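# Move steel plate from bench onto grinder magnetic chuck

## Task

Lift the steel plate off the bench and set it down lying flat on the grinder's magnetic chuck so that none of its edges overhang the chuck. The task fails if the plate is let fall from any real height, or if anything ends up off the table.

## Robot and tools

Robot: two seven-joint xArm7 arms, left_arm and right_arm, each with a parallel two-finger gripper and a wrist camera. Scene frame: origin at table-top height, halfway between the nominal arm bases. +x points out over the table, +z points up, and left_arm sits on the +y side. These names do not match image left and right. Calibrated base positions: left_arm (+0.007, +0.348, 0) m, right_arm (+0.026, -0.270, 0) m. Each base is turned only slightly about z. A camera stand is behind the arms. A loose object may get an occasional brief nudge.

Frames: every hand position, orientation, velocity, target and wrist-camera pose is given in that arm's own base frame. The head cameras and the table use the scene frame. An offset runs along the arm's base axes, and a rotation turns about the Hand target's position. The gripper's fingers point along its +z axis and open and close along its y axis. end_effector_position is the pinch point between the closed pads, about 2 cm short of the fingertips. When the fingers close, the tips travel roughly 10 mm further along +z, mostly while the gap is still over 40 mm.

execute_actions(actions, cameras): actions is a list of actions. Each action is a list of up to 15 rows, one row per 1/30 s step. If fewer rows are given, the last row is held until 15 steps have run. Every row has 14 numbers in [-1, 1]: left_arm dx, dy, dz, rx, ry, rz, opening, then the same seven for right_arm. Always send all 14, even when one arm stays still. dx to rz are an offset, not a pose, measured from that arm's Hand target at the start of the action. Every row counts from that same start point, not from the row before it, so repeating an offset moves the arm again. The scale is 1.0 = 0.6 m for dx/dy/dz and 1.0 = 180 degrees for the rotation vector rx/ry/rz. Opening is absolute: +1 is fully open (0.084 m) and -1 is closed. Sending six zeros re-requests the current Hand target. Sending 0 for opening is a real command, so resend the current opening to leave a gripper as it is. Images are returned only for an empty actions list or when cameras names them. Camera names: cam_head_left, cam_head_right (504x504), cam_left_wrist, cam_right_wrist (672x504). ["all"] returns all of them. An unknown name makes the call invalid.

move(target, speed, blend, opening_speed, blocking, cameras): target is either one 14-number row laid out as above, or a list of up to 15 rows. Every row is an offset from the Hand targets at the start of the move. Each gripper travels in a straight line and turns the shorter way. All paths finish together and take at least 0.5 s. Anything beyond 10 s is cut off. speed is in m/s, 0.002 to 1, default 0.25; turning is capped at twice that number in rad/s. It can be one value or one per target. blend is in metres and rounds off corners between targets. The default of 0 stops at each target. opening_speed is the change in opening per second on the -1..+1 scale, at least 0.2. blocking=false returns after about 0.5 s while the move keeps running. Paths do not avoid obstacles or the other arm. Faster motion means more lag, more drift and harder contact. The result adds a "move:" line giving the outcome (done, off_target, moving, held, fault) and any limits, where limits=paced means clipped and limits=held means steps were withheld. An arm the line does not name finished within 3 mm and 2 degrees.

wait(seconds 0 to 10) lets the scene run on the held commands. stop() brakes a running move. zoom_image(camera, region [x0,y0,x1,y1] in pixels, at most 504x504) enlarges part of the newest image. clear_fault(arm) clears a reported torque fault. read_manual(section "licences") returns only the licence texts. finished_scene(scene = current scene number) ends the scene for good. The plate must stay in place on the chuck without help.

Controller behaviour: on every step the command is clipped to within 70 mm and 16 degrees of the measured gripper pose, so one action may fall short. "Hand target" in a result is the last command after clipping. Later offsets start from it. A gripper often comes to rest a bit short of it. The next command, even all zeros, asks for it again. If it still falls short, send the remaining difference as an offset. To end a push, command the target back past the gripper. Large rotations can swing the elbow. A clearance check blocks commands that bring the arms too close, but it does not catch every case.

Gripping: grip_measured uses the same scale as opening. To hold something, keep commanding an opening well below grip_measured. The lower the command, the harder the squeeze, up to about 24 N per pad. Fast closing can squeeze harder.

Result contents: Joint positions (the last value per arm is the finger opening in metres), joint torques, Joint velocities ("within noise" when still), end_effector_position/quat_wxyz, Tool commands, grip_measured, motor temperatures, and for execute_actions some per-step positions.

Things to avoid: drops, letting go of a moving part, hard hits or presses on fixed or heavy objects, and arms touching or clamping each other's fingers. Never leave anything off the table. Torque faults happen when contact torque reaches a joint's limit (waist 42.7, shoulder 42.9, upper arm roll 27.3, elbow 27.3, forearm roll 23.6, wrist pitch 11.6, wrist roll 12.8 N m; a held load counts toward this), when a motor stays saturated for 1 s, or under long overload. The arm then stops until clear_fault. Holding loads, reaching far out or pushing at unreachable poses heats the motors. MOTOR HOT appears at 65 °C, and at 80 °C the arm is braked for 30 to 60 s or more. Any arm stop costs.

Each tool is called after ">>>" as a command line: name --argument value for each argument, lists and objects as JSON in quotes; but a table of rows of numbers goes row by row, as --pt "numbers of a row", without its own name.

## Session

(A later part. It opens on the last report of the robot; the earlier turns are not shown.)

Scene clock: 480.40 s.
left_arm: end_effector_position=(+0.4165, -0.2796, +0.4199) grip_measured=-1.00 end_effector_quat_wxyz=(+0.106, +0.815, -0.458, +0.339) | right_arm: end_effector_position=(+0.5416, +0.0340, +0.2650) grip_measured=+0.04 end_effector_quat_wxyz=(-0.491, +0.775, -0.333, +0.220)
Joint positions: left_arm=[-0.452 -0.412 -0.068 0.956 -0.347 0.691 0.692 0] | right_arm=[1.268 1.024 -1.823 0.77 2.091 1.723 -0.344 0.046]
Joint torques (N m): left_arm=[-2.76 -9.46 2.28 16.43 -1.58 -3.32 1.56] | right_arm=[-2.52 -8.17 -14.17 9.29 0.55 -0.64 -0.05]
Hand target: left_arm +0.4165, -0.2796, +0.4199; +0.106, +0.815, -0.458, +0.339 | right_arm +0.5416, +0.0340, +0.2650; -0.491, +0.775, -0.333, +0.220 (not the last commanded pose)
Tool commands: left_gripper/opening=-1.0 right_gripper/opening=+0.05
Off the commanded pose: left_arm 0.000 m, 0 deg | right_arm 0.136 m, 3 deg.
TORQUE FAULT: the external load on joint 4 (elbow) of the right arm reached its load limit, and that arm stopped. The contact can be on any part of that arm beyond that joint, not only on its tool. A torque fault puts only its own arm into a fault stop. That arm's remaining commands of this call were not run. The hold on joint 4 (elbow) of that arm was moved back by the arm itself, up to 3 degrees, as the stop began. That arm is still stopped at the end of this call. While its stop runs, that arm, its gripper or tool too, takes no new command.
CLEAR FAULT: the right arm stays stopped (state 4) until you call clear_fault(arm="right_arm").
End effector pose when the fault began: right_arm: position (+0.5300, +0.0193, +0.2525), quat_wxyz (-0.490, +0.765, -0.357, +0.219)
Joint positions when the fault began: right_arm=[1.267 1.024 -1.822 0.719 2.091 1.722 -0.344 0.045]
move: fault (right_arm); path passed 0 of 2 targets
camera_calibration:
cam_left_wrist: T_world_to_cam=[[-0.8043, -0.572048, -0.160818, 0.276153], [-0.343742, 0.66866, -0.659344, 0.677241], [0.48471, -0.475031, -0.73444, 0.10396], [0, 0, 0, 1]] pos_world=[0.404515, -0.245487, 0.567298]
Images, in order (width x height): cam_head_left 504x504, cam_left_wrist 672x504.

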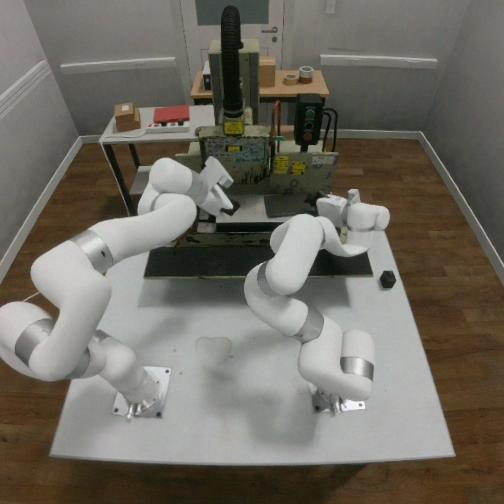

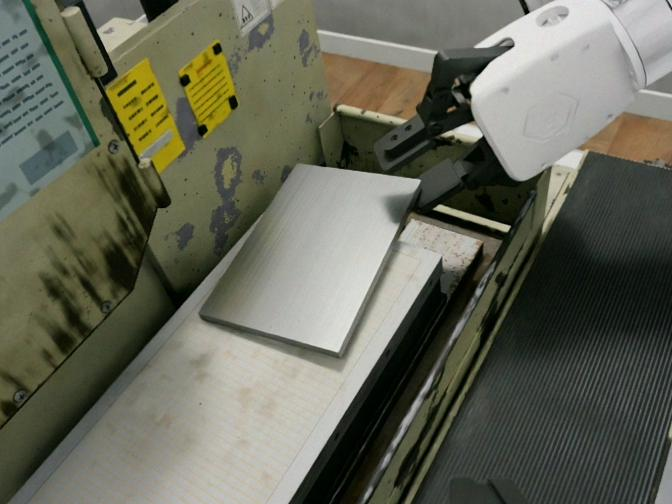

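>>> zoom_image --camera "cam_left_wrist" --region '[330, 120, 500, 270]'

>>> zoom_image --camera "cam_head_left" --region '[220, 160, 380, 280]'

>>> clear_fault --arm "right_arm" --cameras '["all"]'

Scaled by 2.965 from the camera's 672x504 image, which has a finer 960x720 frame.

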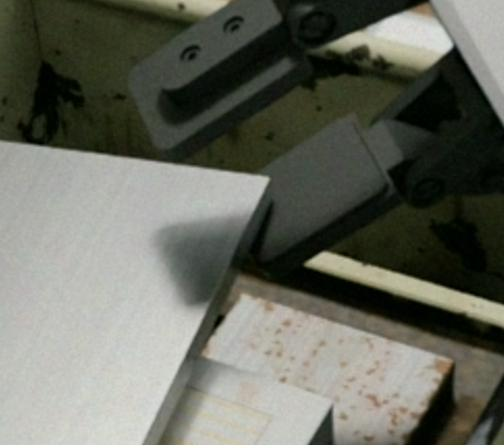

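Scaled by 3.150 from the camera's 504x504 image, which has a finer 720x720 frame.

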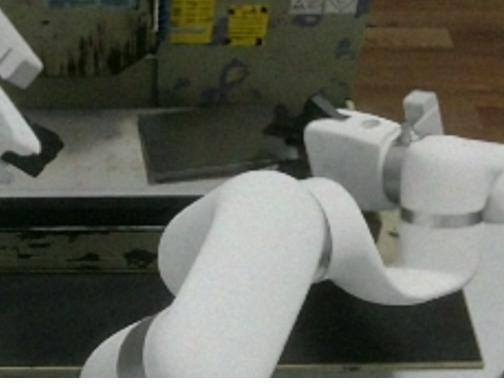

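Scene clock: 485.00 s.
left_arm: end_effector_position=(+0.4165, -0.2796, +0.4199) grip_measured=-1.00 end_effector_quat_wxyz=(+0.106, +0.815, -0.458, +0.339) | right_arm: end_effector_position=(+0.5416, +0.0340, +0.2650) grip_measured=+0.04 end_effector_quat_wxyz=(-0.491, +0.775, -0.333, +0.220)
Joint positions: left_arm=[-0.452 -0.412 -0.068 0.956 -0.347 0.691 0.692 0] | right_arm=[1.268 1.024 -1.823 0.77 2.091 1.723 -0.344 0.046]
Joint torques (N m): left_arm=[-2.54 -9.6 2.33 16.44 -1.41 -3.24 1.56] | right_arm=[-2.78 -7.86 -14.26 9.14 0.53 -0.76 0.01]
Hand target: left_arm +0.4165, -0.2796, +0.4199; +0.106, +0.815, -0.458, +0.339 | right_arm +0.5416, +0.0340, +0.2650; -0.491, +0.775, -0.333, +0.220 (not the last commanded pose)
Tool commands: left_gripper/opening=-1.0 right_gripper/opening=+0.05
Off the commanded pose: left_arm 0.000 m, 0 deg | right_arm 0.136 m, 3 deg.
TORQUE FAULT, CONTINUED: the right arm's stop, for the torque fault of joint 4 (elbow) that an earlier result reported, is over. The call counts as one of the actions that you can send in this scene. The hold on joint 4 (elbow) of that arm was moved back by the arm itself, up to 3 degrees, as the stop began. That arm's target is now where it stood when the stop ended, not its last command. That arm's gripper keeps its grip as last carried out, and that arm accepts commands again: back off and push less far.
CLEAR FAULT: your call cleared the right arm's torque fault. If a joint's load stays at its limit, that arm stops again at once.
camera_calibration:
cam_left_wrist: T_world_to_cam=[[-0.8043, -0.572048, -0.160818, 0.276153], [-0.343742, 0.66866, -0.659344, 0.677241], [0.48471, -0.475031, -0.73444, 0.10396], [0, 0, 0, 1]] pos_world=[0.404515, -0.245487, 0.567298]
cam_right_wrist: T_world_to_cam=[[-0.288754, -0.301757, -0.908605, 0.439537], [-0.681846, 0.73103, -0.0260923, 0.419963], [0.672091, 0.611995, -0.41684, -0.144053], [0, 0, 0, 1]] pos_world=[0.510085, -0.0862126, 0.350276]

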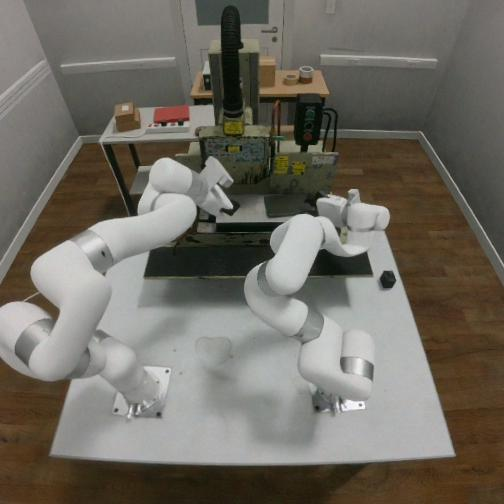

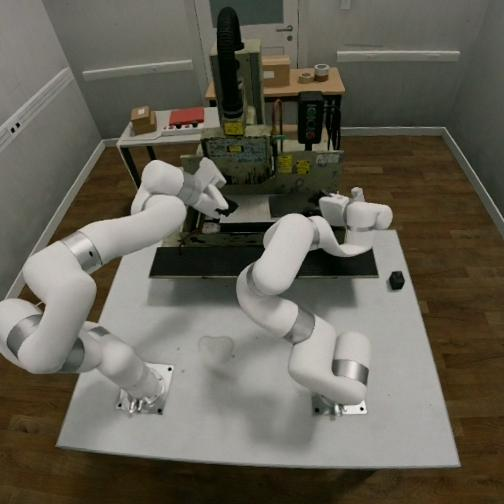

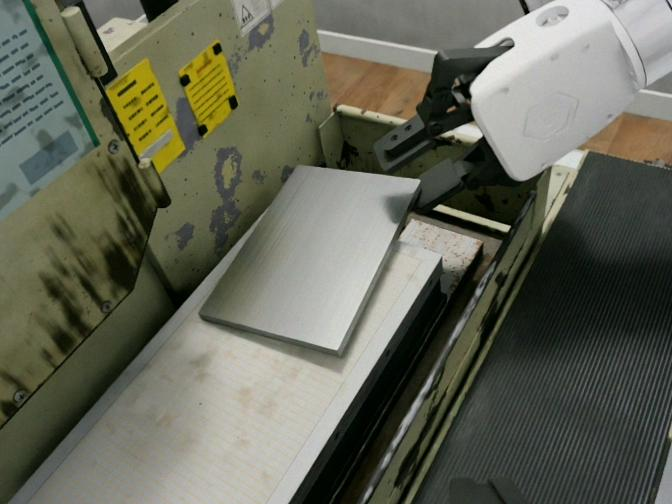

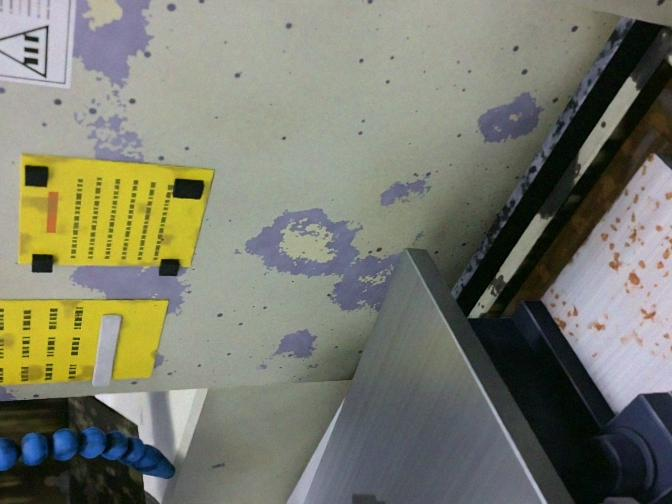

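>>> execute_actions --actions '[]'

Scene clock: 497.10 s.
left_arm: end_effector_position=(+0.4165, -0.2796, +0.4199) grip_measured=-1.00 end_effector_quat_wxyz=(+0.106, +0.815, -0.458, +0.339) | right_arm: end_effector_position=(+0.5416, +0.0340, +0.2650) grip_measured=+0.04 end_effector_quat_wxyz=(-0.491, +0.775, -0.333, +0.220)
Joint positions: left_arm=[-0.452 -0.412 -0.068 0.956 -0.347 0.691 0.692 0] | right_arm=[1.268 1.024 -1.823 0.77 2.091 1.723 -0.344 0.046]
Joint velocities: within noise
Joint torques (N m): left_arm=[-2.41 -10.09 2.27 16.58 -1.12 -3.25 1.39] | right_arm=[0.1 -8.22 -16.6 9.07 1.91 -0.2 0.06]
Motor temperatures (°C): left_arm=[38 41 41 47 34 38 37] | right_arm=[37 40 45 41 38 38 43]
Hand target: left_arm +0.4165, -0.2796, +0.4199; +0.106, +0.815, -0.458, +0.339 | right_arm +0.5416, +0.0340, +0.2650; -0.491, +0.775, -0.333, +0.220 (not the last commanded pose)
Tool commands: left_gripper/opening=-1.0 right_gripper/opening=+0.05
Off the commanded pose: left_arm 0.000 m, 0 deg | right_arm 0.136 m, 3 deg.
camera_calibration:
cam_left_wrist: T_world_to_cam=[[-0.8043, -0.572048, -0.160818, 0.276153], [-0.343742, 0.66866, -0.659344, 0.677241], [0.48471, -0.475031, -0.73444, 0.10396], [0, 0, 0, 1]] pos_world=[0.404515, -0.245487, 0.567298]
cam_right_wrist: T_world_to_cam=[[-0.288754, -0.301757, -0.908605, 0.439537], [-0.681846, 0.73103, -0.0260923, 0.419963], [0.672091, 0.611995, -0.41684, -0.144053], [0, 0, 0, 1]] pos_world=[0.510085, -0.0862126, 0.350276]

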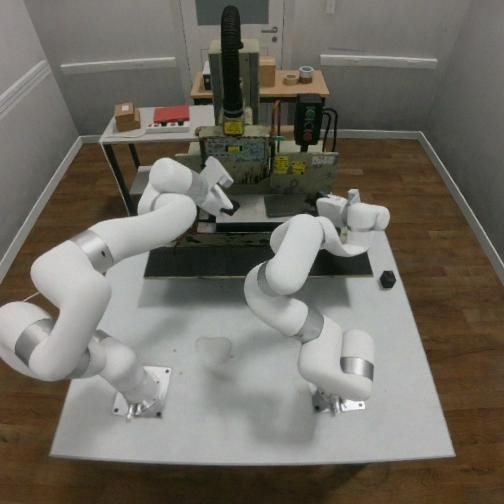

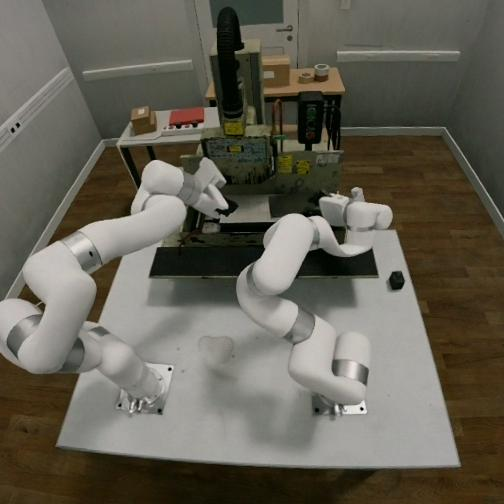

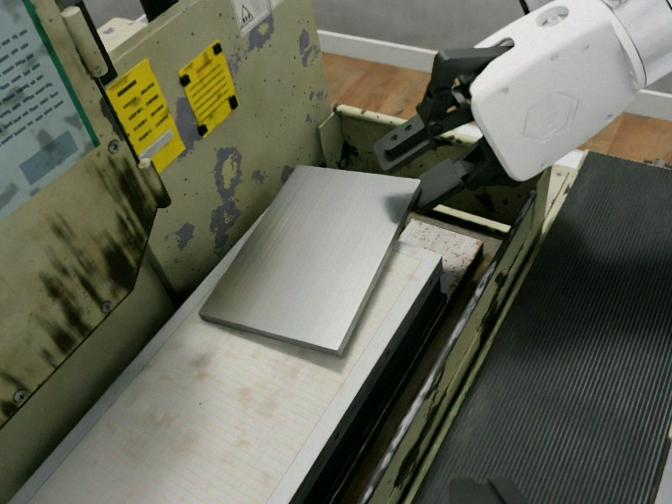

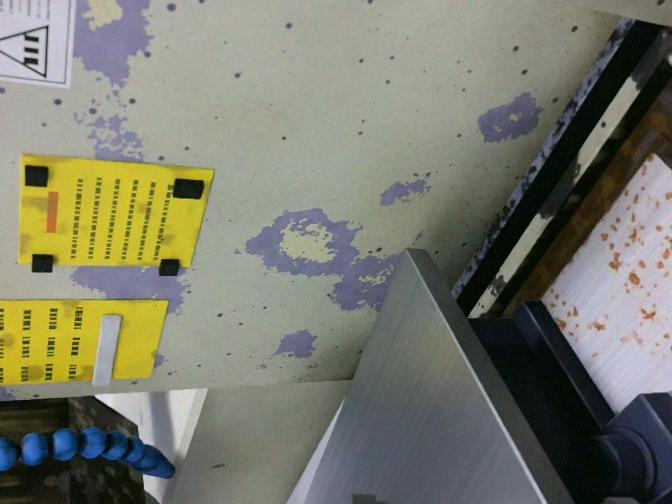

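>>> zoom_image --camera "cam_left_wrist" --region '[270, 120, 500, 300]'

>>> zoom_image --camera "cam_left_wrist" --region '[180, 140, 460, 370]'

Scaled by 2.191 from the camera's 672x504 image, which has a finer 960x720 frame.

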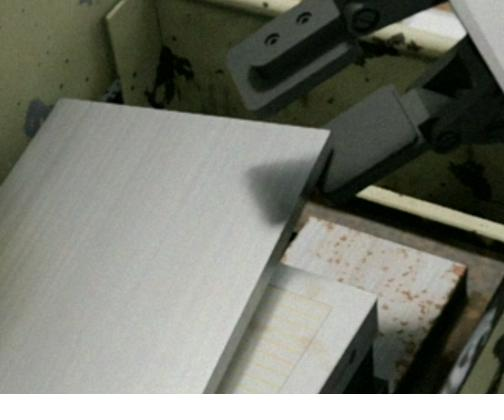

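Scaled by 1.800 from the camera's 672x504 image, which has a finer 960x720 frame.

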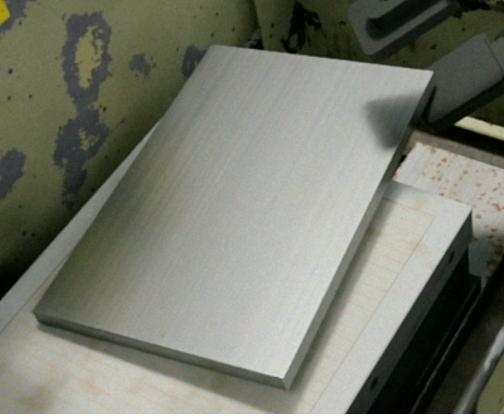

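>>> move --target '[0,0,0,0,0,0,-1,0,-0.003,-0.01,0,0,0,0.05]' --speed 0.02 --cameras '["cam_left_wrist"]'

Scene clock: 511.83 s.
left_arm: end_effector_position=(+0.4165, -0.2796, +0.4199) grip_measured=-1.00 end_effector_quat_wxyz=(+0.106, +0.815, -0.458, +0.339) | right_arm: end_effector_position=(+0.5416, +0.0322, +0.2591) grip_measured=+0.04 end_effector_quat_wxyz=(-0.491, +0.775, -0.333, +0.220)
Joint positions: left_arm=[-0.452 -0.412 -0.068 0.956 -0.347 0.691 0.692 0] | right_arm=[1.258 1.023 -1.807 0.767 2.098 1.724 -0.357 0.046]
Joint torques (N m): left_arm=[-2.4 -9.84 2.3 16.44 -1 -3.11 1.44] | right_arm=[-5.17 -14.21 -13.87 5.71 6.21 1.34 -1.31]
Hand target: left_arm +0.4165, -0.2796, +0.4199; +0.106, +0.815, -0.458, +0.339 | right_arm +0.5416, +0.0322, +0.2590; -0.491, +0.775, -0.333, +0.220
Off the commanded pose: left_arm 0.000 m, 0 deg | right_arm 0.000 m, 0 deg.
move: done
camera_calibration:
cam_left_wrist: T_world_to_cam=[[-0.8043, -0.572048, -0.160818, 0.276153], [-0.343742, 0.66866, -0.659344, 0.677241], [0.48471, -0.475031, -0.73444, 0.10396], [0, 0, 0, 1]] pos_world=[0.404515, -0.245487, 0.567298]
Images, in order (width x height): cam_left_wrist 672x504.

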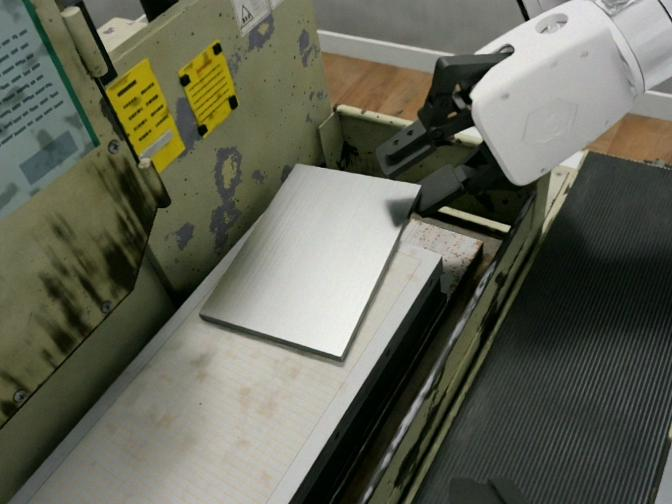

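>>> move --target '[0,0,0,0,0,0,-1,-0.012,-0.03,0,0,0,0,0.05]' --speed 0.03 --cameras '["cam_left_wrist"]'

Scene clock: 514.20 s.
left_arm: end_effector_position=(+0.4165, -0.2796, +0.4199) grip_measured=-1.00 end_effector_quat_wxyz=(+0.106, +0.815, -0.458, +0.339) | right_arm: end_effector_position=(+0.5344, +0.0142, +0.2590) grip_measured=+0.04 end_effector_quat_wxyz=(-0.491, +0.775, -0.333, +0.220)
Joint positions: left_arm=[-0.452 -0.412 -0.068 0.956 -0.347 0.691 0.692 0] | right_arm=[1.214 1.01 -1.815 0.762 2.067 1.762 -0.387 0.046]
Joint torques (N m): left_arm=[-2.81 -10.27 2.33 16.73 -0.84 -3.12 1.51] | right_arm=[-5.18 -13.11 -15.1 5.05 -0.85 0.95 -1.45]
Hand target: left_arm +0.4165, -0.2796, +0.4199; +0.106, +0.815, -0.458, +0.339 | right_arm +0.5344, +0.0142, +0.2590; -0.491, +0.775, -0.333, +0.220
Off the commanded pose: left_arm 0.000 m, 0 deg | right_arm 0.000 m, 0 deg.
move: done
camera_calibration:
cam_left_wrist: T_world_to_cam=[[-0.8043, -0.572048, -0.160818, 0.276153], [-0.343742, 0.66866, -0.659344, 0.677241], [0.48471, -0.475031, -0.73444, 0.10396], [0, 0, 0, 1]] pos_world=[0.404515, -0.245487, 0.567298]
Images, in order (width x height): cam_left_wrist 672x504.

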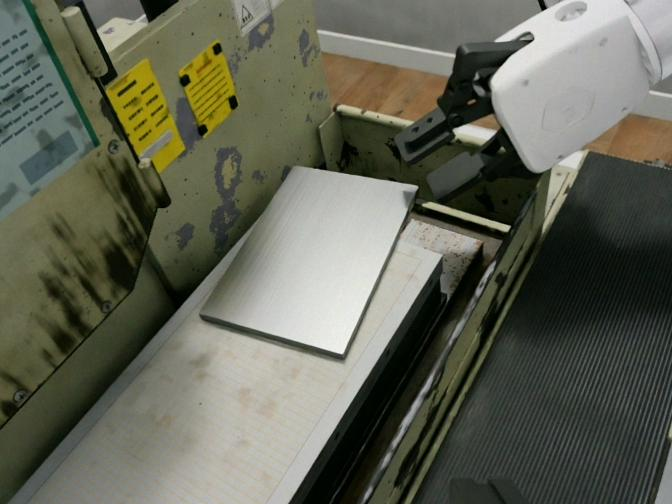

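>>> move --pt "0 0 0 0 0 0 -1 0 -0.015 0.0 0 0 0 0.05" --pt "0 0 0 0 0 0 -1 0 -0.015 0.27 0 0 0 0.05" --speed '[0.04,0.1]' --cameras '["cam_left_wrist"]'

>>> zoom_image --camera "cam_left_wrist" --region '[180, 140, 460, 370]'

Scene clock: 520.17 s.
left_arm: end_effector_position=(+0.4165, -0.2796, +0.4199) grip_measured=-1.00 end_effector_quat_wxyz=(+0.106, +0.815, -0.458, +0.339) | right_arm: end_effector_position=(+0.5344, +0.0052, +0.4210) grip_measured=+0.04 end_effector_quat_wxyz=(-0.491, +0.775, -0.333, +0.220)
Joint positions: left_arm=[-0.452 -0.412 -0.068 0.956 -0.347 0.691 0.692 0] | right_arm=[1.207 0.939 -2.114 1.017 1.893 1.853 -0.1 0.046]
Joint torques (N m): left_arm=[-2.66 -10.49 2.3 16.62 -0.65 -3.01 1.47] | right_arm=[-5.47 -12.46 -14.1 9.02 -0.6 0.48 1.42]
Hand target: left_arm +0.4165, -0.2796, +0.4199; +0.106, +0.815, -0.458, +0.339 | right_arm +0.5344, +0.0052, +0.4210; -0.491, +0.775, -0.333, +0.220
Off the commanded pose: left_arm 0.000 m, 0 deg | right_arm 0.000 m, 0 deg.
move: done
camera_calibration:
cam_left_wrist: T_world_to_cam=[[-0.8043, -0.572048, -0.160818, 0.276153], [-0.343742, 0.66866, -0.659344, 0.677241], [0.48471, -0.475031, -0.73444, 0.10396], [0, 0, 0, 1]] pos_world=[0.404515, -0.245487, 0.567298]
Images, in order (width x height): cam_left_wrist 672x504.

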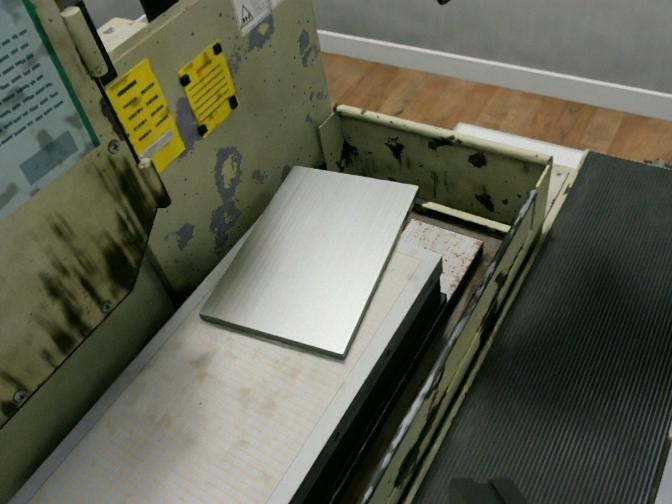

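Scaled by 1.800 from the camera's 672x504 image, which has a finer 960x720 frame.

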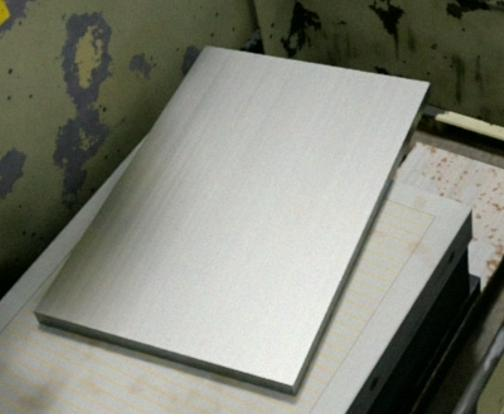

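>>> move --target '[0,0,0,0,0,0,-1,0.069,-0.029,-0.035,-0.1241,0.3491,-0.2274,-0.05]' --speed 0.25 --cameras '["cam_left_wrist","cam_right_wrist"]'

Scene clock: 536.43 s.
left_arm: end_effector_position=(+0.4165, -0.2796, +0.4199) grip_measured=-1.00 end_effector_quat_wxyz=(+0.106, +0.815, -0.458, +0.339) | right_arm: end_effector_position=(+0.5757, -0.0122, +0.4000) grip_measured=-0.06 end_effector_quat_wxyz=(+0.000, +0.691, -0.723, +0.000)
Joint positions: left_arm=[-0.452 -0.412 -0.068 0.956 -0.347 0.691 0.692 0] | right_arm=[0.505 0.993 -1.887 2.358 1.325 2.179 1.166 0.041]
Joint torques (N m): left_arm=[-2.16 -10.75 2.32 16.77 -0.36 -2.89 1.5] | right_arm=[-5.38 -26.02 -7.01 2.04 2.72 -0.39 1.57]
Hand target: left_arm +0.4165, -0.2796, +0.4199; +0.106, +0.815, -0.458, +0.339 | right_arm +0.5758, -0.0122, +0.4000; +0.000, +0.691, -0.723, +0.000
Off the commanded pose: left_arm 0.000 m, 0 deg | right_arm 0.000 m, 0 deg.
move: done
camera_calibration:
cam_left_wrist: T_world_to_cam=[[-0.8043, -0.572048, -0.160818, 0.276153], [-0.343742, 0.66866, -0.659344, 0.677241], [0.48471, -0.475031, -0.73444, 0.10396], [0, 0, 0, 1]] pos_world=[0.404515, -0.245487, 0.567298]
cam_right_wrist: T_world_to_cam=[[-0.999401, 0.034202, -0.0052456, 0.610049], [0.0342272, 0.999403, -0.00479661, 0.0629963], [0.00507842, -0.00497328, -0.999975, 0.527319], [0, 0, 0, 1]] pos_world=[0.60485, -0.0812011, 0.530808]
Images, in order (width x height): cam_left_wrist 672x504, cam_right_wrist 672x504.

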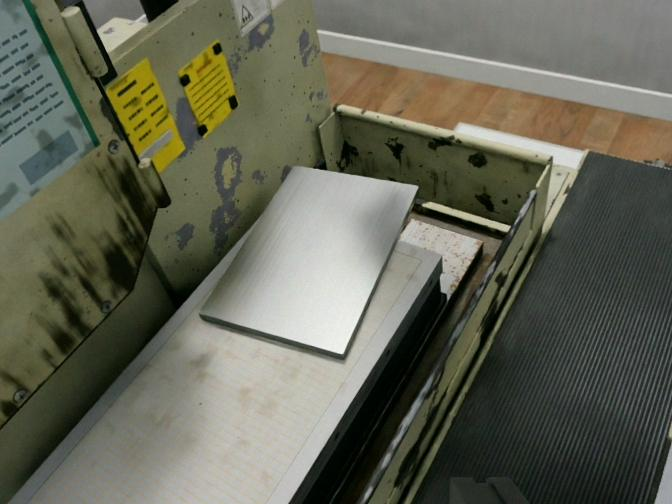

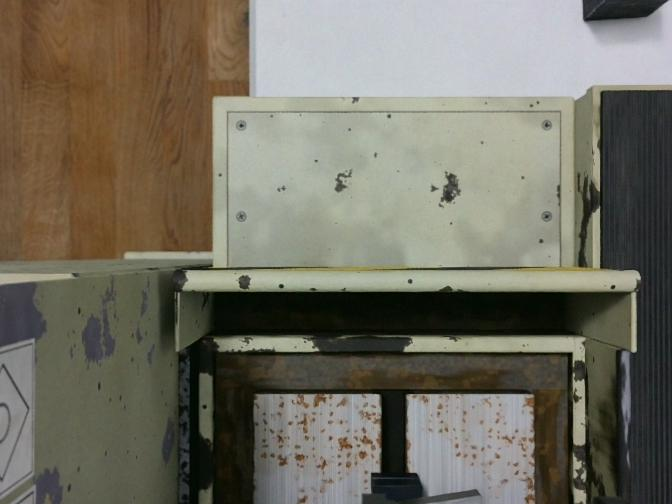

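>>> move --target '[0,0,0,0,0,0,-1,0,0.187,-0.125,0,0,0,-0.05]' --speed 0.15 --cameras '["cam_left_wrist","cam_right_wrist"]'

Scene clock: 540.13 s.
left_arm: end_effector_position=(+0.4165, -0.2796, +0.4199) grip_measured=-1.00 end_effector_quat_wxyz=(+0.106, +0.815, -0.458, +0.339) | right_arm: end_effector_position=(+0.5758, +0.1000, +0.3251) grip_measured=-0.06 end_effector_quat_wxyz=(+0.000, +0.691, -0.723, +0.000)
Joint positions: left_arm=[-0.452 -0.412 -0.068 0.956 -0.347 0.691 0.692 0] | right_arm=[0.874 1.174 -1.951 2.014 1.34 2.067 1.226 0.041]
Joint torques (N m): left_arm=[-2.27 -11.12 2.31 16.8 -0.09 -2.93 1.41] | right_arm=[5.83 -15.37 -13.93 -0.66 2.59 -3.33 1.49]
Hand target: left_arm +0.4165, -0.2796, +0.4199; +0.106, +0.815, -0.458, +0.339 | right_arm +0.5758, +0.1000, +0.3250; +0.000, +0.691, -0.723, +0.000
Off the commanded pose: left_arm 0.000 m, 0 deg | right_arm 0.000 m, 0 deg.
move: done
camera_calibration:
cam_left_wrist: T_world_to_cam=[[-0.8043, -0.572048, -0.160818, 0.276153], [-0.343742, 0.66866, -0.659344, 0.677241], [0.48471, -0.475031, -0.73444, 0.10396], [0, 0, 0, 1]] pos_world=[0.404515, -0.245487, 0.567298]
cam_right_wrist: T_world_to_cam=[[-0.999402, 0.034203, -0.00514567, 0.605773], [0.0342277, 0.999403, -0.00480003, -0.0494951], [0.00497842, -0.00497329, -0.999975, 0.452939], [0, 0, 0, 1]] pos_world=[0.60485, 0.0309989, 0.455808]
Images, in order (width x height): cam_left_wrist 672x504, cam_right_wrist 672x504.

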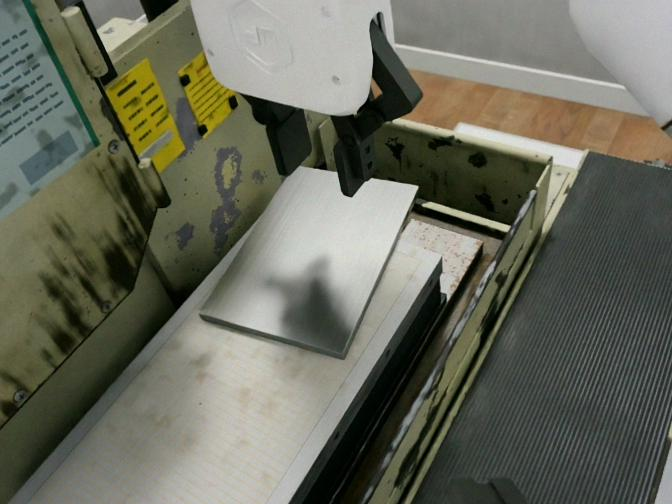

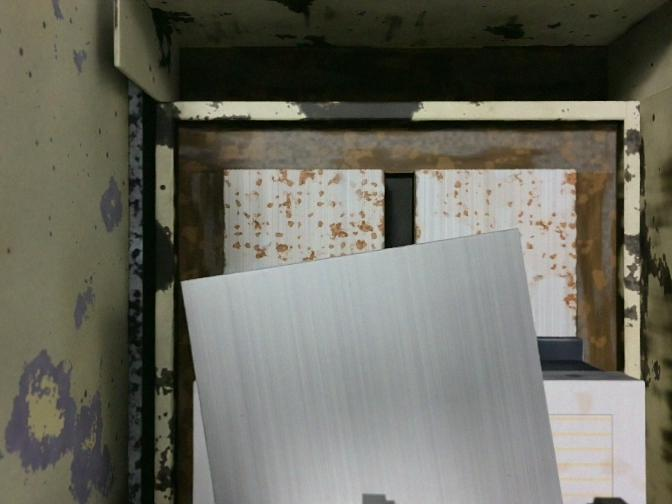

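>>> move --target '[0,0,0,0,0,0,-1,0,0,-0.104,0,0,0,-0.05]' --speed 0.06

>>> move --target '[0,0,0,0,0,0,-1,0,0,-0.007,0,0,0,-0.05]' --speed 0.01 --cameras '["cam_left_wrist"]'

Scene clock: 556.00 s.
left_arm: end_effector_position=(+0.4165, -0.2796, +0.4199) grip_measured=-1.00 end_effector_quat_wxyz=(+0.106, +0.815, -0.458, +0.339) | right_arm: end_effector_position=(+0.5758, +0.1000, +0.2627) grip_measured=-0.06 end_effector_quat_wxyz=(+0.000, +0.691, -0.723, +0.000)
Joint positions: left_arm=[-0.452 -0.412 -0.068 0.956 -0.347 0.691 0.692 0] | right_arm=[0.97 1.294 -1.931 1.809 1.368 1.977 1.161 0.041]
Joint torques (N m): left_arm=[-2.3 -11.13 2.33 17.04 0.14 -2.81 1.34] | right_arm=[5.74 -14.93 -12.63 -0.72 2.69 -3.17 -1.44]
Hand target: left_arm +0.4165, -0.2796, +0.4199; +0.106, +0.815, -0.458, +0.339 | right_arm +0.5758, +0.1000, +0.2626; +0.000, +0.691, -0.723, +0.000
Off the commanded pose: left_arm 0.000 m, 0 deg | right_arm 0.000 m, 0 deg.
move: done

Scene clock: 556.73 s.
left_arm: end_effector_position=(+0.4165, -0.2796, +0.4199) grip_measured=-1.00 end_effector_quat_wxyz=(+0.106, +0.815, -0.458, +0.339) | right_arm: end_effector_position=(+0.5758, +0.1000, +0.2585) grip_measured=-0.06 end_effector_quat_wxyz=(+0.000, +0.691, -0.723, +0.000)
Joint positions: left_arm=[-0.452 -0.412 -0.068 0.956 -0.347 0.691 0.692 0] | right_arm=[0.975 1.301 -1.928 1.798 1.371 1.971 1.158 0.041]
Joint torques (N m): left_arm=[-2.01 -11.18 2.33 16.95 0.11 -2.77 1.35] | right_arm=[5.73 -15.18 -12.83 -0.84 2.65 -3.11 -1.44]
Hand target: left_arm +0.4165, -0.2796, +0.4199; +0.106, +0.815, -0.458, +0.339 | right_arm +0.5758, +0.1000, +0.2584; +0.000, +0.691, -0.723, +0.000
Off the commanded pose: left_arm 0.000 m, 0 deg | right_arm 0.000 m, 0 deg.
move: done
camera_calibration:
cam_left_wrist: T_world_to_cam=[[-0.8043, -0.572048, -0.160818, 0.276153], [-0.343742, 0.66866, -0.659344, 0.677241], [0.48471, -0.475031, -0.73444, 0.10396], [0, 0, 0, 1]] pos_world=[0.404515, -0.245487, 0.567298]
Images, in order (width x height): cam_left_wrist 672x504.

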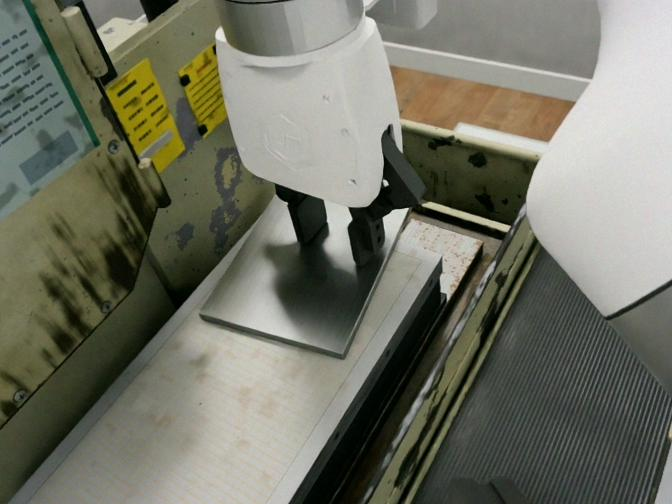

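>>> move --target '[0,0,0,0,0,0,-1,0,0,-0.0025,0,0,0,-0.05]' --speed 0.01

>>> move --target '[0,0,0,0,0,0,-1,0,0,-0.0025,0,0,0,-0.05]' --speed 0.01 --cameras '["cam_left_wrist"]'

>>> zoom_image --camera "cam_left_wrist" --region '[270, 170, 430, 300]'

Scene clock: 559.87 s.
left_arm: end_effector_position=(+0.4165, -0.2796, +0.4199) grip_measured=-1.00 end_effector_quat_wxyz=(+0.106, +0.815, -0.458, +0.339) | right_arm: end_effector_position=(+0.5758, +0.1000, +0.2571) grip_measured=-0.06 end_effector_quat_wxyz=(+0.000, +0.691, -0.723, +0.000)
Joint positions: left_arm=[-0.452 -0.412 -0.068 0.956 -0.347 0.691 0.692 0] | right_arm=[0.977 1.304 -1.928 1.794 1.372 1.968 1.157 0.041]
Joint torques (N m): left_arm=[-2.01 -11.15 2.14 16.91 0.18 -2.83 1.23] | right_arm=[4.47 -10.07 -7.83 -1.28 2.63 -2.36 -1.28]
Hand target: left_arm +0.4165, -0.2796, +0.4199; +0.106, +0.815, -0.458, +0.339 | right_arm +0.5758, +0.1000, +0.2569; +0.000, +0.691, -0.723, +0.000
Off the commanded pose: left_arm 0.000 m, 0 deg | right_arm 0.000 m, 0 deg.
move: done

Scene clock: 560.57 s.
left_arm: end_effector_position=(+0.4165, -0.2796, +0.4199) grip_measured=-1.00 end_effector_quat_wxyz=(+0.106, +0.815, -0.458, +0.339) | right_arm: end_effector_position=(+0.5758, +0.0999, +0.2559) grip_measured=-0.06 end_effector_quat_wxyz=(+0.000, +0.691, -0.723, +0.000)
Joint positions: left_arm=[-0.452 -0.412 -0.068 0.956 -0.347 0.691 0.692 0] | right_arm=[0.979 1.306 -1.927 1.79 1.373 1.967 1.156 0.041]
Joint torques (N m): left_arm=[-2.25 -11.38 2.3 16.96 0.29 -2.73 1.29] | right_arm=[0.66 3.12 4.49 -2.96 2.46 -0.95 -1.3]
Hand target: left_arm +0.4165, -0.2796, +0.4199; +0.106, +0.815, -0.458, +0.339 | right_arm +0.5758, +0.1000, +0.2554; +0.000, +0.691, -0.723, +0.000
Off the commanded pose: left_arm 0.000 m, 0 deg | right_arm 0.000 m, 0 deg.
move: done
camera_calibration:
cam_left_wrist: T_world_to_cam=[[-0.8043, -0.572048, -0.160818, 0.276153], [-0.343742, 0.66866, -0.659344, 0.677241], [0.48471, -0.475031, -0.73444, 0.10396], [0, 0, 0, 1]] pos_world=[0.404515, -0.245487, 0.567298]
Images, in order (width x height): cam_left_wrist 672x504.

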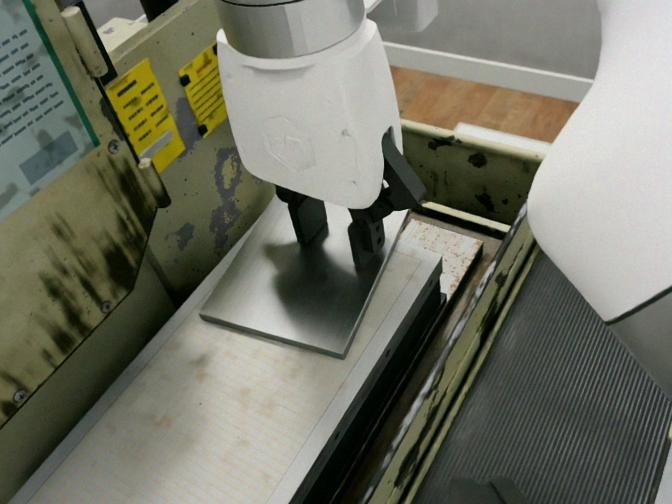

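Scaled by 3.150 from the camera's 672x504 image, which has a finer 960x720 frame.

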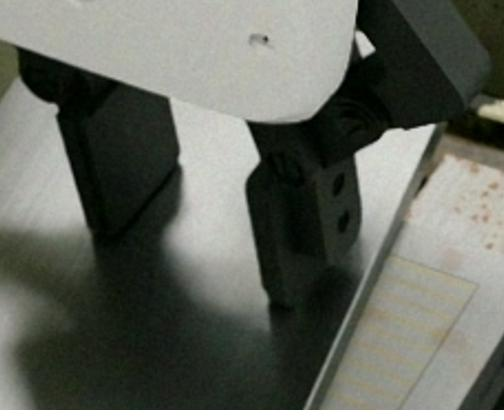

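>>> move --pt "0 0 0 0 0 0 -1 0 0 0.04 0 0 0 -0.05" --pt "0 0 0 0 0 0 -1 0.014 -0.187 0.04 0 0 0 -0.05" --pt "0 0 0 0 0 0 -1 0.014 -0.187 -0.0015 0 0 0 -0.05" --speed '[0.05,0.1,0.05]' --cameras '["cam_left_wrist","cam_right_wrist"]'

>>> zoom_image --camera "cam_left_wrist" --region '[270, 100, 500, 300]'

Scene clock: 567.13 s.
left_arm: end_effector_position=(+0.4165, -0.2796, +0.4199) grip_measured=-1.00 end_effector_quat_wxyz=(+0.106, +0.815, -0.458, +0.339) | right_arm: end_effector_position=(+0.5842, -0.0122, +0.2546) grip_measured=-0.06 end_effector_quat_wxyz=(+0.000, +0.691, -0.723, +0.000)
Joint positions: left_arm=[-0.452 -0.412 -0.068 0.956 -0.347 0.691 0.692 0] | right_arm=[0.795 1.287 -1.901 1.786 1.347 1.944 0.966 0.041]
Joint torques (N m): left_arm=[-2.01 -11.59 2.19 17.09 0.57 -2.56 1.37] | right_arm=[5.3 -15.11 -12.86 -0.2 2.69 -3.25 -1.35]
Hand target: left_arm +0.4165, -0.2796, +0.4199; +0.106, +0.815, -0.458, +0.339 | right_arm +0.5842, -0.0122, +0.2545; +0.000, +0.691, -0.723, +0.000
Off the commanded pose: left_arm 0.000 m, 0 deg | right_arm 0.000 m, 0 deg.
move: done
camera_calibration:
cam_left_wrist: T_world_to_cam=[[-0.8043, -0.572048, -0.160818, 0.276153], [-0.343742, 0.66866, -0.659344, 0.677241], [0.48471, -0.475031, -0.73444, 0.10396], [0, 0, 0, 1]] pos_world=[0.404515, -0.245487, 0.567298]
cam_right_wrist: T_world_to_cam=[[-0.999402, 0.0342026, -0.00514567, 0.617643], [0.0342273, 0.999403, -0.00480004, 0.0620122], [0.00497842, -0.00497329, -0.999975, 0.381841], [0, 0, 0, 1]] pos_world=[0.61325, -0.0812011, 0.385308]
Images, in order (width x height): cam_left_wrist 672x504, cam_right_wrist 672x504.

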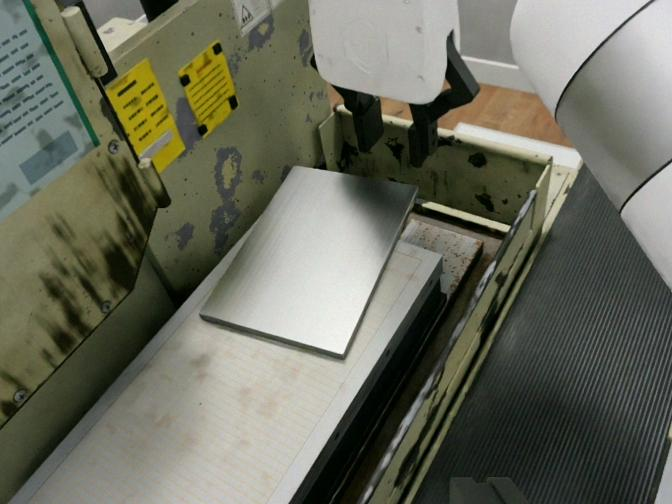

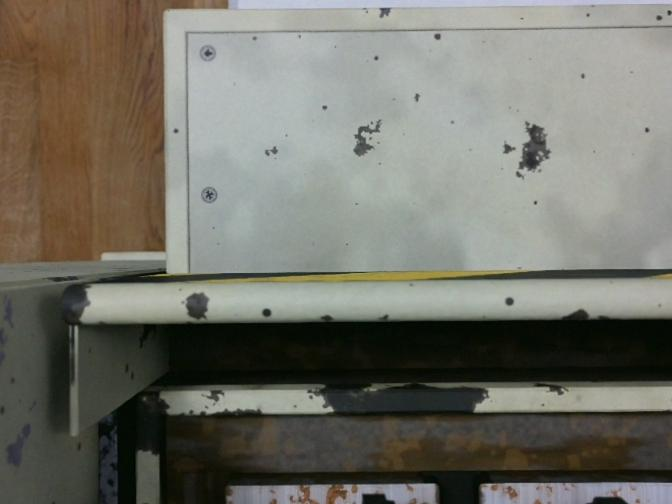

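Scaled by 2.191 from the camera's 672x504 image, which has a finer 960x720 frame.

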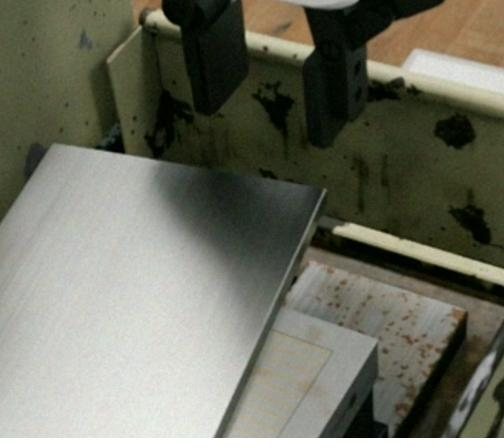

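>>> move --target '[0,0,0,0,0,0,-1,0,0.09,-0.0005,0,0,0,-0.05]' --speed 0.025 --cameras '["cam_left_wrist"]'

>>> zoom_image --camera "cam_left_wrist" --region '[180, 140, 460, 370]'

Scene clock: 572.97 s.
left_arm: end_effector_position=(+0.4165, -0.2796, +0.4199) grip_measured=-1.00 end_effector_quat_wxyz=(+0.106, +0.815, -0.458, +0.339) | right_arm: end_effector_position=(+0.5842, +0.0418, +0.2542) grip_measured=-0.06 end_effector_quat_wxyz=(+0.000, +0.691, -0.723, +0.000)
Joint positions: left_arm=[-0.452 -0.412 -0.068 0.956 -0.347 0.691 0.692 0] | right_arm=[0.88 1.296 -1.91 1.793 1.361 1.953 1.06 0.041]
Joint torques (N m): left_arm=[-1.95 -12.08 2.08 17.01 1.07 -2.47 1.29] | right_arm=[7.67 -14.99 -15.75 3.57 3.53 -0.08 1.41]
Hand target: left_arm +0.4165, -0.2796, +0.4199; +0.106, +0.815, -0.458, +0.339 | right_arm +0.5842, +0.0418, +0.2542; +0.000, +0.691, -0.723, +0.000
Off the commanded pose: left_arm 0.000 m, 0 deg | right_arm 0.000 m, 0 deg.
move: done
camera_calibration:
cam_left_wrist: T_world_to_cam=[[-0.8043, -0.572048, -0.160818, 0.276153], [-0.343742, 0.66866, -0.659344, 0.677241], [0.48471, -0.475031, -0.73444, 0.10396], [0, 0, 0, 1]] pos_world=[0.404515, -0.245487, 0.567298]
Images, in order (width x height): cam_left_wrist 672x504.

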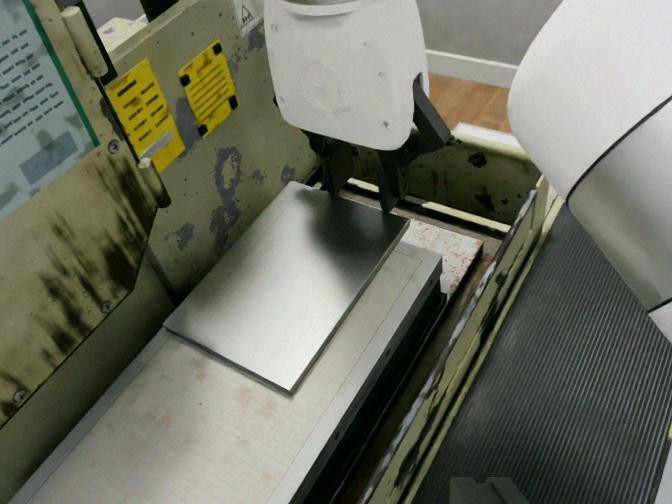

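Scaled by 1.800 from the camera's 672x504 image, which has a finer 960x720 frame.

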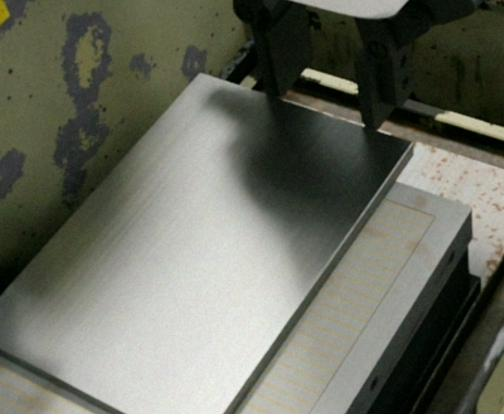

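>>> move --target '[0,0,0,0,0,0,-1,-0.022,0.09,0,0,0,0,-0.05]' --speed 0.025 --cameras '["cam_left_wrist"]'

Scene clock: 581.93 s.
left_arm: end_effector_position=(+0.4165, -0.2796, +0.4199) grip_measured=-1.00 end_effector_quat_wxyz=(+0.106, +0.815, -0.458, +0.339) | right_arm: end_effector_position=(+0.5710, +0.0958, +0.2542) grip_measured=-0.06 end_effector_quat_wxyz=(+0.000, +0.691, -0.723, +0.000)
Joint positions: left_arm=[-0.452 -0.412 -0.068 0.956 -0.347 0.691 0.692 0] | right_arm=[0.993 1.312 -1.932 1.758 1.367 1.965 1.137 0.041]
Joint torques (N m): left_arm=[-1.95 -12.26 2.16 16.97 1.24 -2.38 1.22] | right_arm=[7.44 -14.94 -15.97 0.13 3.46 0 1.46]
Hand target: left_arm +0.4165, -0.2796, +0.4199; +0.106, +0.815, -0.458, +0.339 | right_arm +0.5710, +0.0958, +0.2542; +0.000, +0.691, -0.723, +0.000
Off the commanded pose: left_arm 0.000 m, 0 deg | right_arm 0.000 m, 0 deg.
move: done
camera_calibration:
cam_left_wrist: T_world_to_cam=[[-0.8043, -0.572048, -0.160818, 0.276153], [-0.343742, 0.66866, -0.659344, 0.677241], [0.48471, -0.475031, -0.73444, 0.10396], [0, 0, 0, 1]] pos_world=[0.404515, -0.245487, 0.567298]
Images, in order (width x height): cam_left_wrist 672x504.

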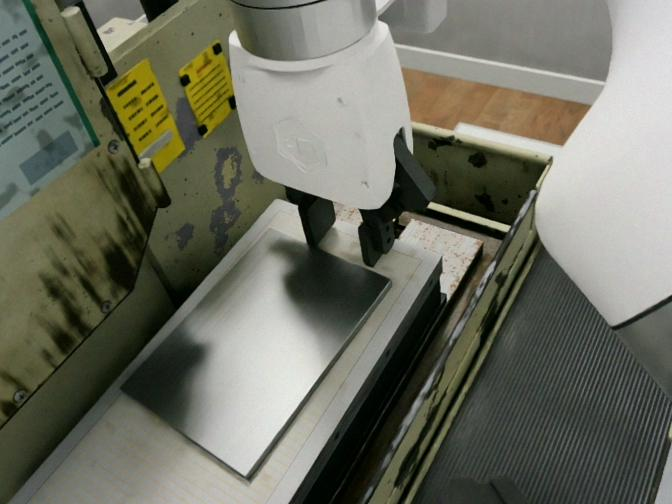

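>>> move --pt "0 0 0 0 0 0 -1 0 -0.04 0 0 0 0 -0.05" --pt "0 0 0 0 0 0 -1 0 -0.04 0.1 0 0 0 -0.05" --pt "0 0 0 0 0 0 -1 -0.1 -0.2 0.28 0 0 0 -0.05" --speed '[0.05,0.1,0.2]' --blend '[0,0.02,0]' --cameras '["cam_left_wrist","cam_right_wrist"]'

>>> zoom_image --camera "cam_left_wrist" --region '[80, 190, 480, 490]'

Scene clock: 587.47 s.
left_arm: end_effector_position=(+0.4165, -0.2796, +0.4199) grip_measured=-1.00 end_effector_quat_wxyz=(+0.106, +0.815, -0.458, +0.339) | right_arm: end_effector_position=(+0.5110, -0.0242, +0.4222) grip_measured=-0.06 end_effector_quat_wxyz=(+0.000, +0.691, -0.723, +0.000)
Joint positions: left_arm=[-0.452 -0.412 -0.068 0.956 -0.347 0.691 0.692 0] | right_arm=[0.744 0.995 -2.057 2.022 1.166 2.203 0.96 0.041]
Joint torques (N m): left_arm=[-1.97 -12.68 1.94 17.4 1.24 -2.46 1.13] | right_arm=[-5.52 -22.08 -9 3.56 -2.3 -0.45 -1.3]
Hand target: left_arm +0.4165, -0.2796, +0.4199; +0.106, +0.815, -0.458, +0.339 | right_arm +0.5110, -0.0242, +0.4222; +0.000, +0.691, -0.723, +0.000
Off the commanded pose: left_arm 0.000 m, 0 deg | right_arm 0.000 m, 0 deg.
move: done
camera_calibration:
cam_left_wrist: T_world_to_cam=[[-0.8043, -0.572048, -0.160818, 0.276153], [-0.343742, 0.66866, -0.659344, 0.677241], [0.48471, -0.475031, -0.73444, 0.10396], [0, 0, 0, 1]] pos_world=[0.404515, -0.245487, 0.567298]
cam_right_wrist: T_world_to_cam=[[-0.999405, 0.0341026, -0.00514854, 0.545754], [0.0341278, 0.999405, -0.00490039, 0.077425], [0.00497837, -0.00507318, -0.999975, 0.549832], [0, 0, 0, 1]] pos_world=[0.54005, -0.0932012, 0.553008]
Images, in order (width x height): cam_left_wrist 672x504, cam_right_wrist 672x504.

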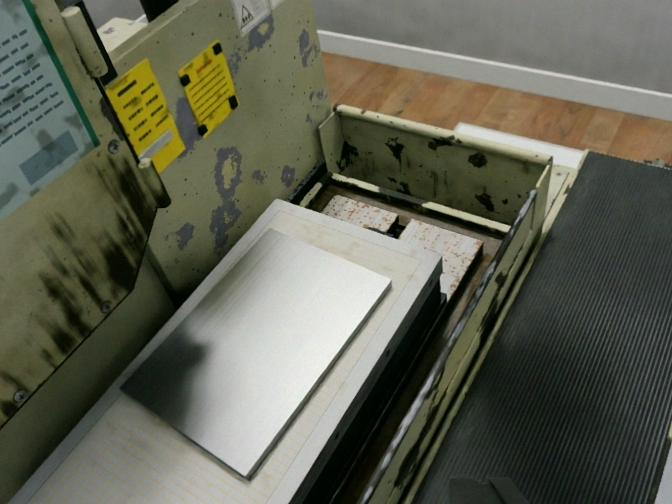

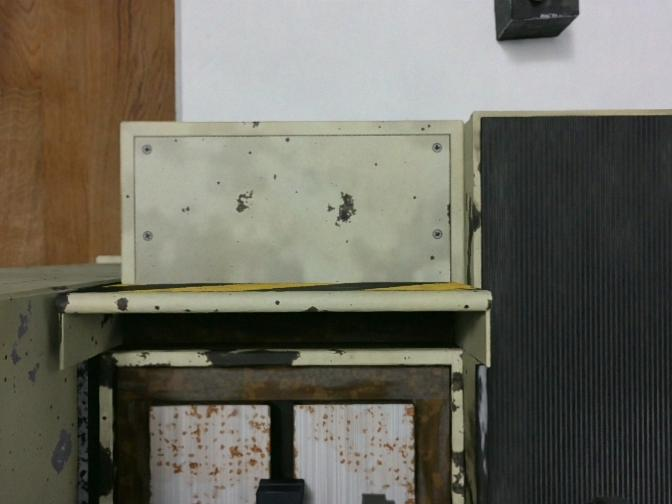

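Scaled by 1.260 from the camera's 672x504 image, which has a finer 960x720 frame.

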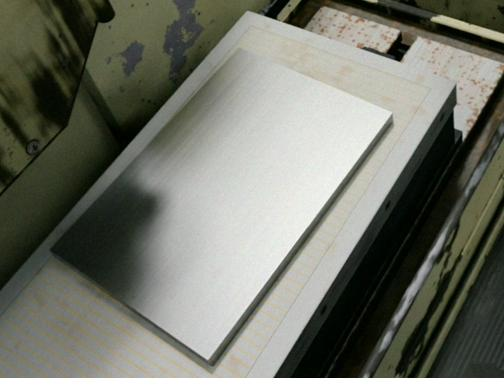

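>>> finished_scene --scene 2

The scene is finished: the task was done.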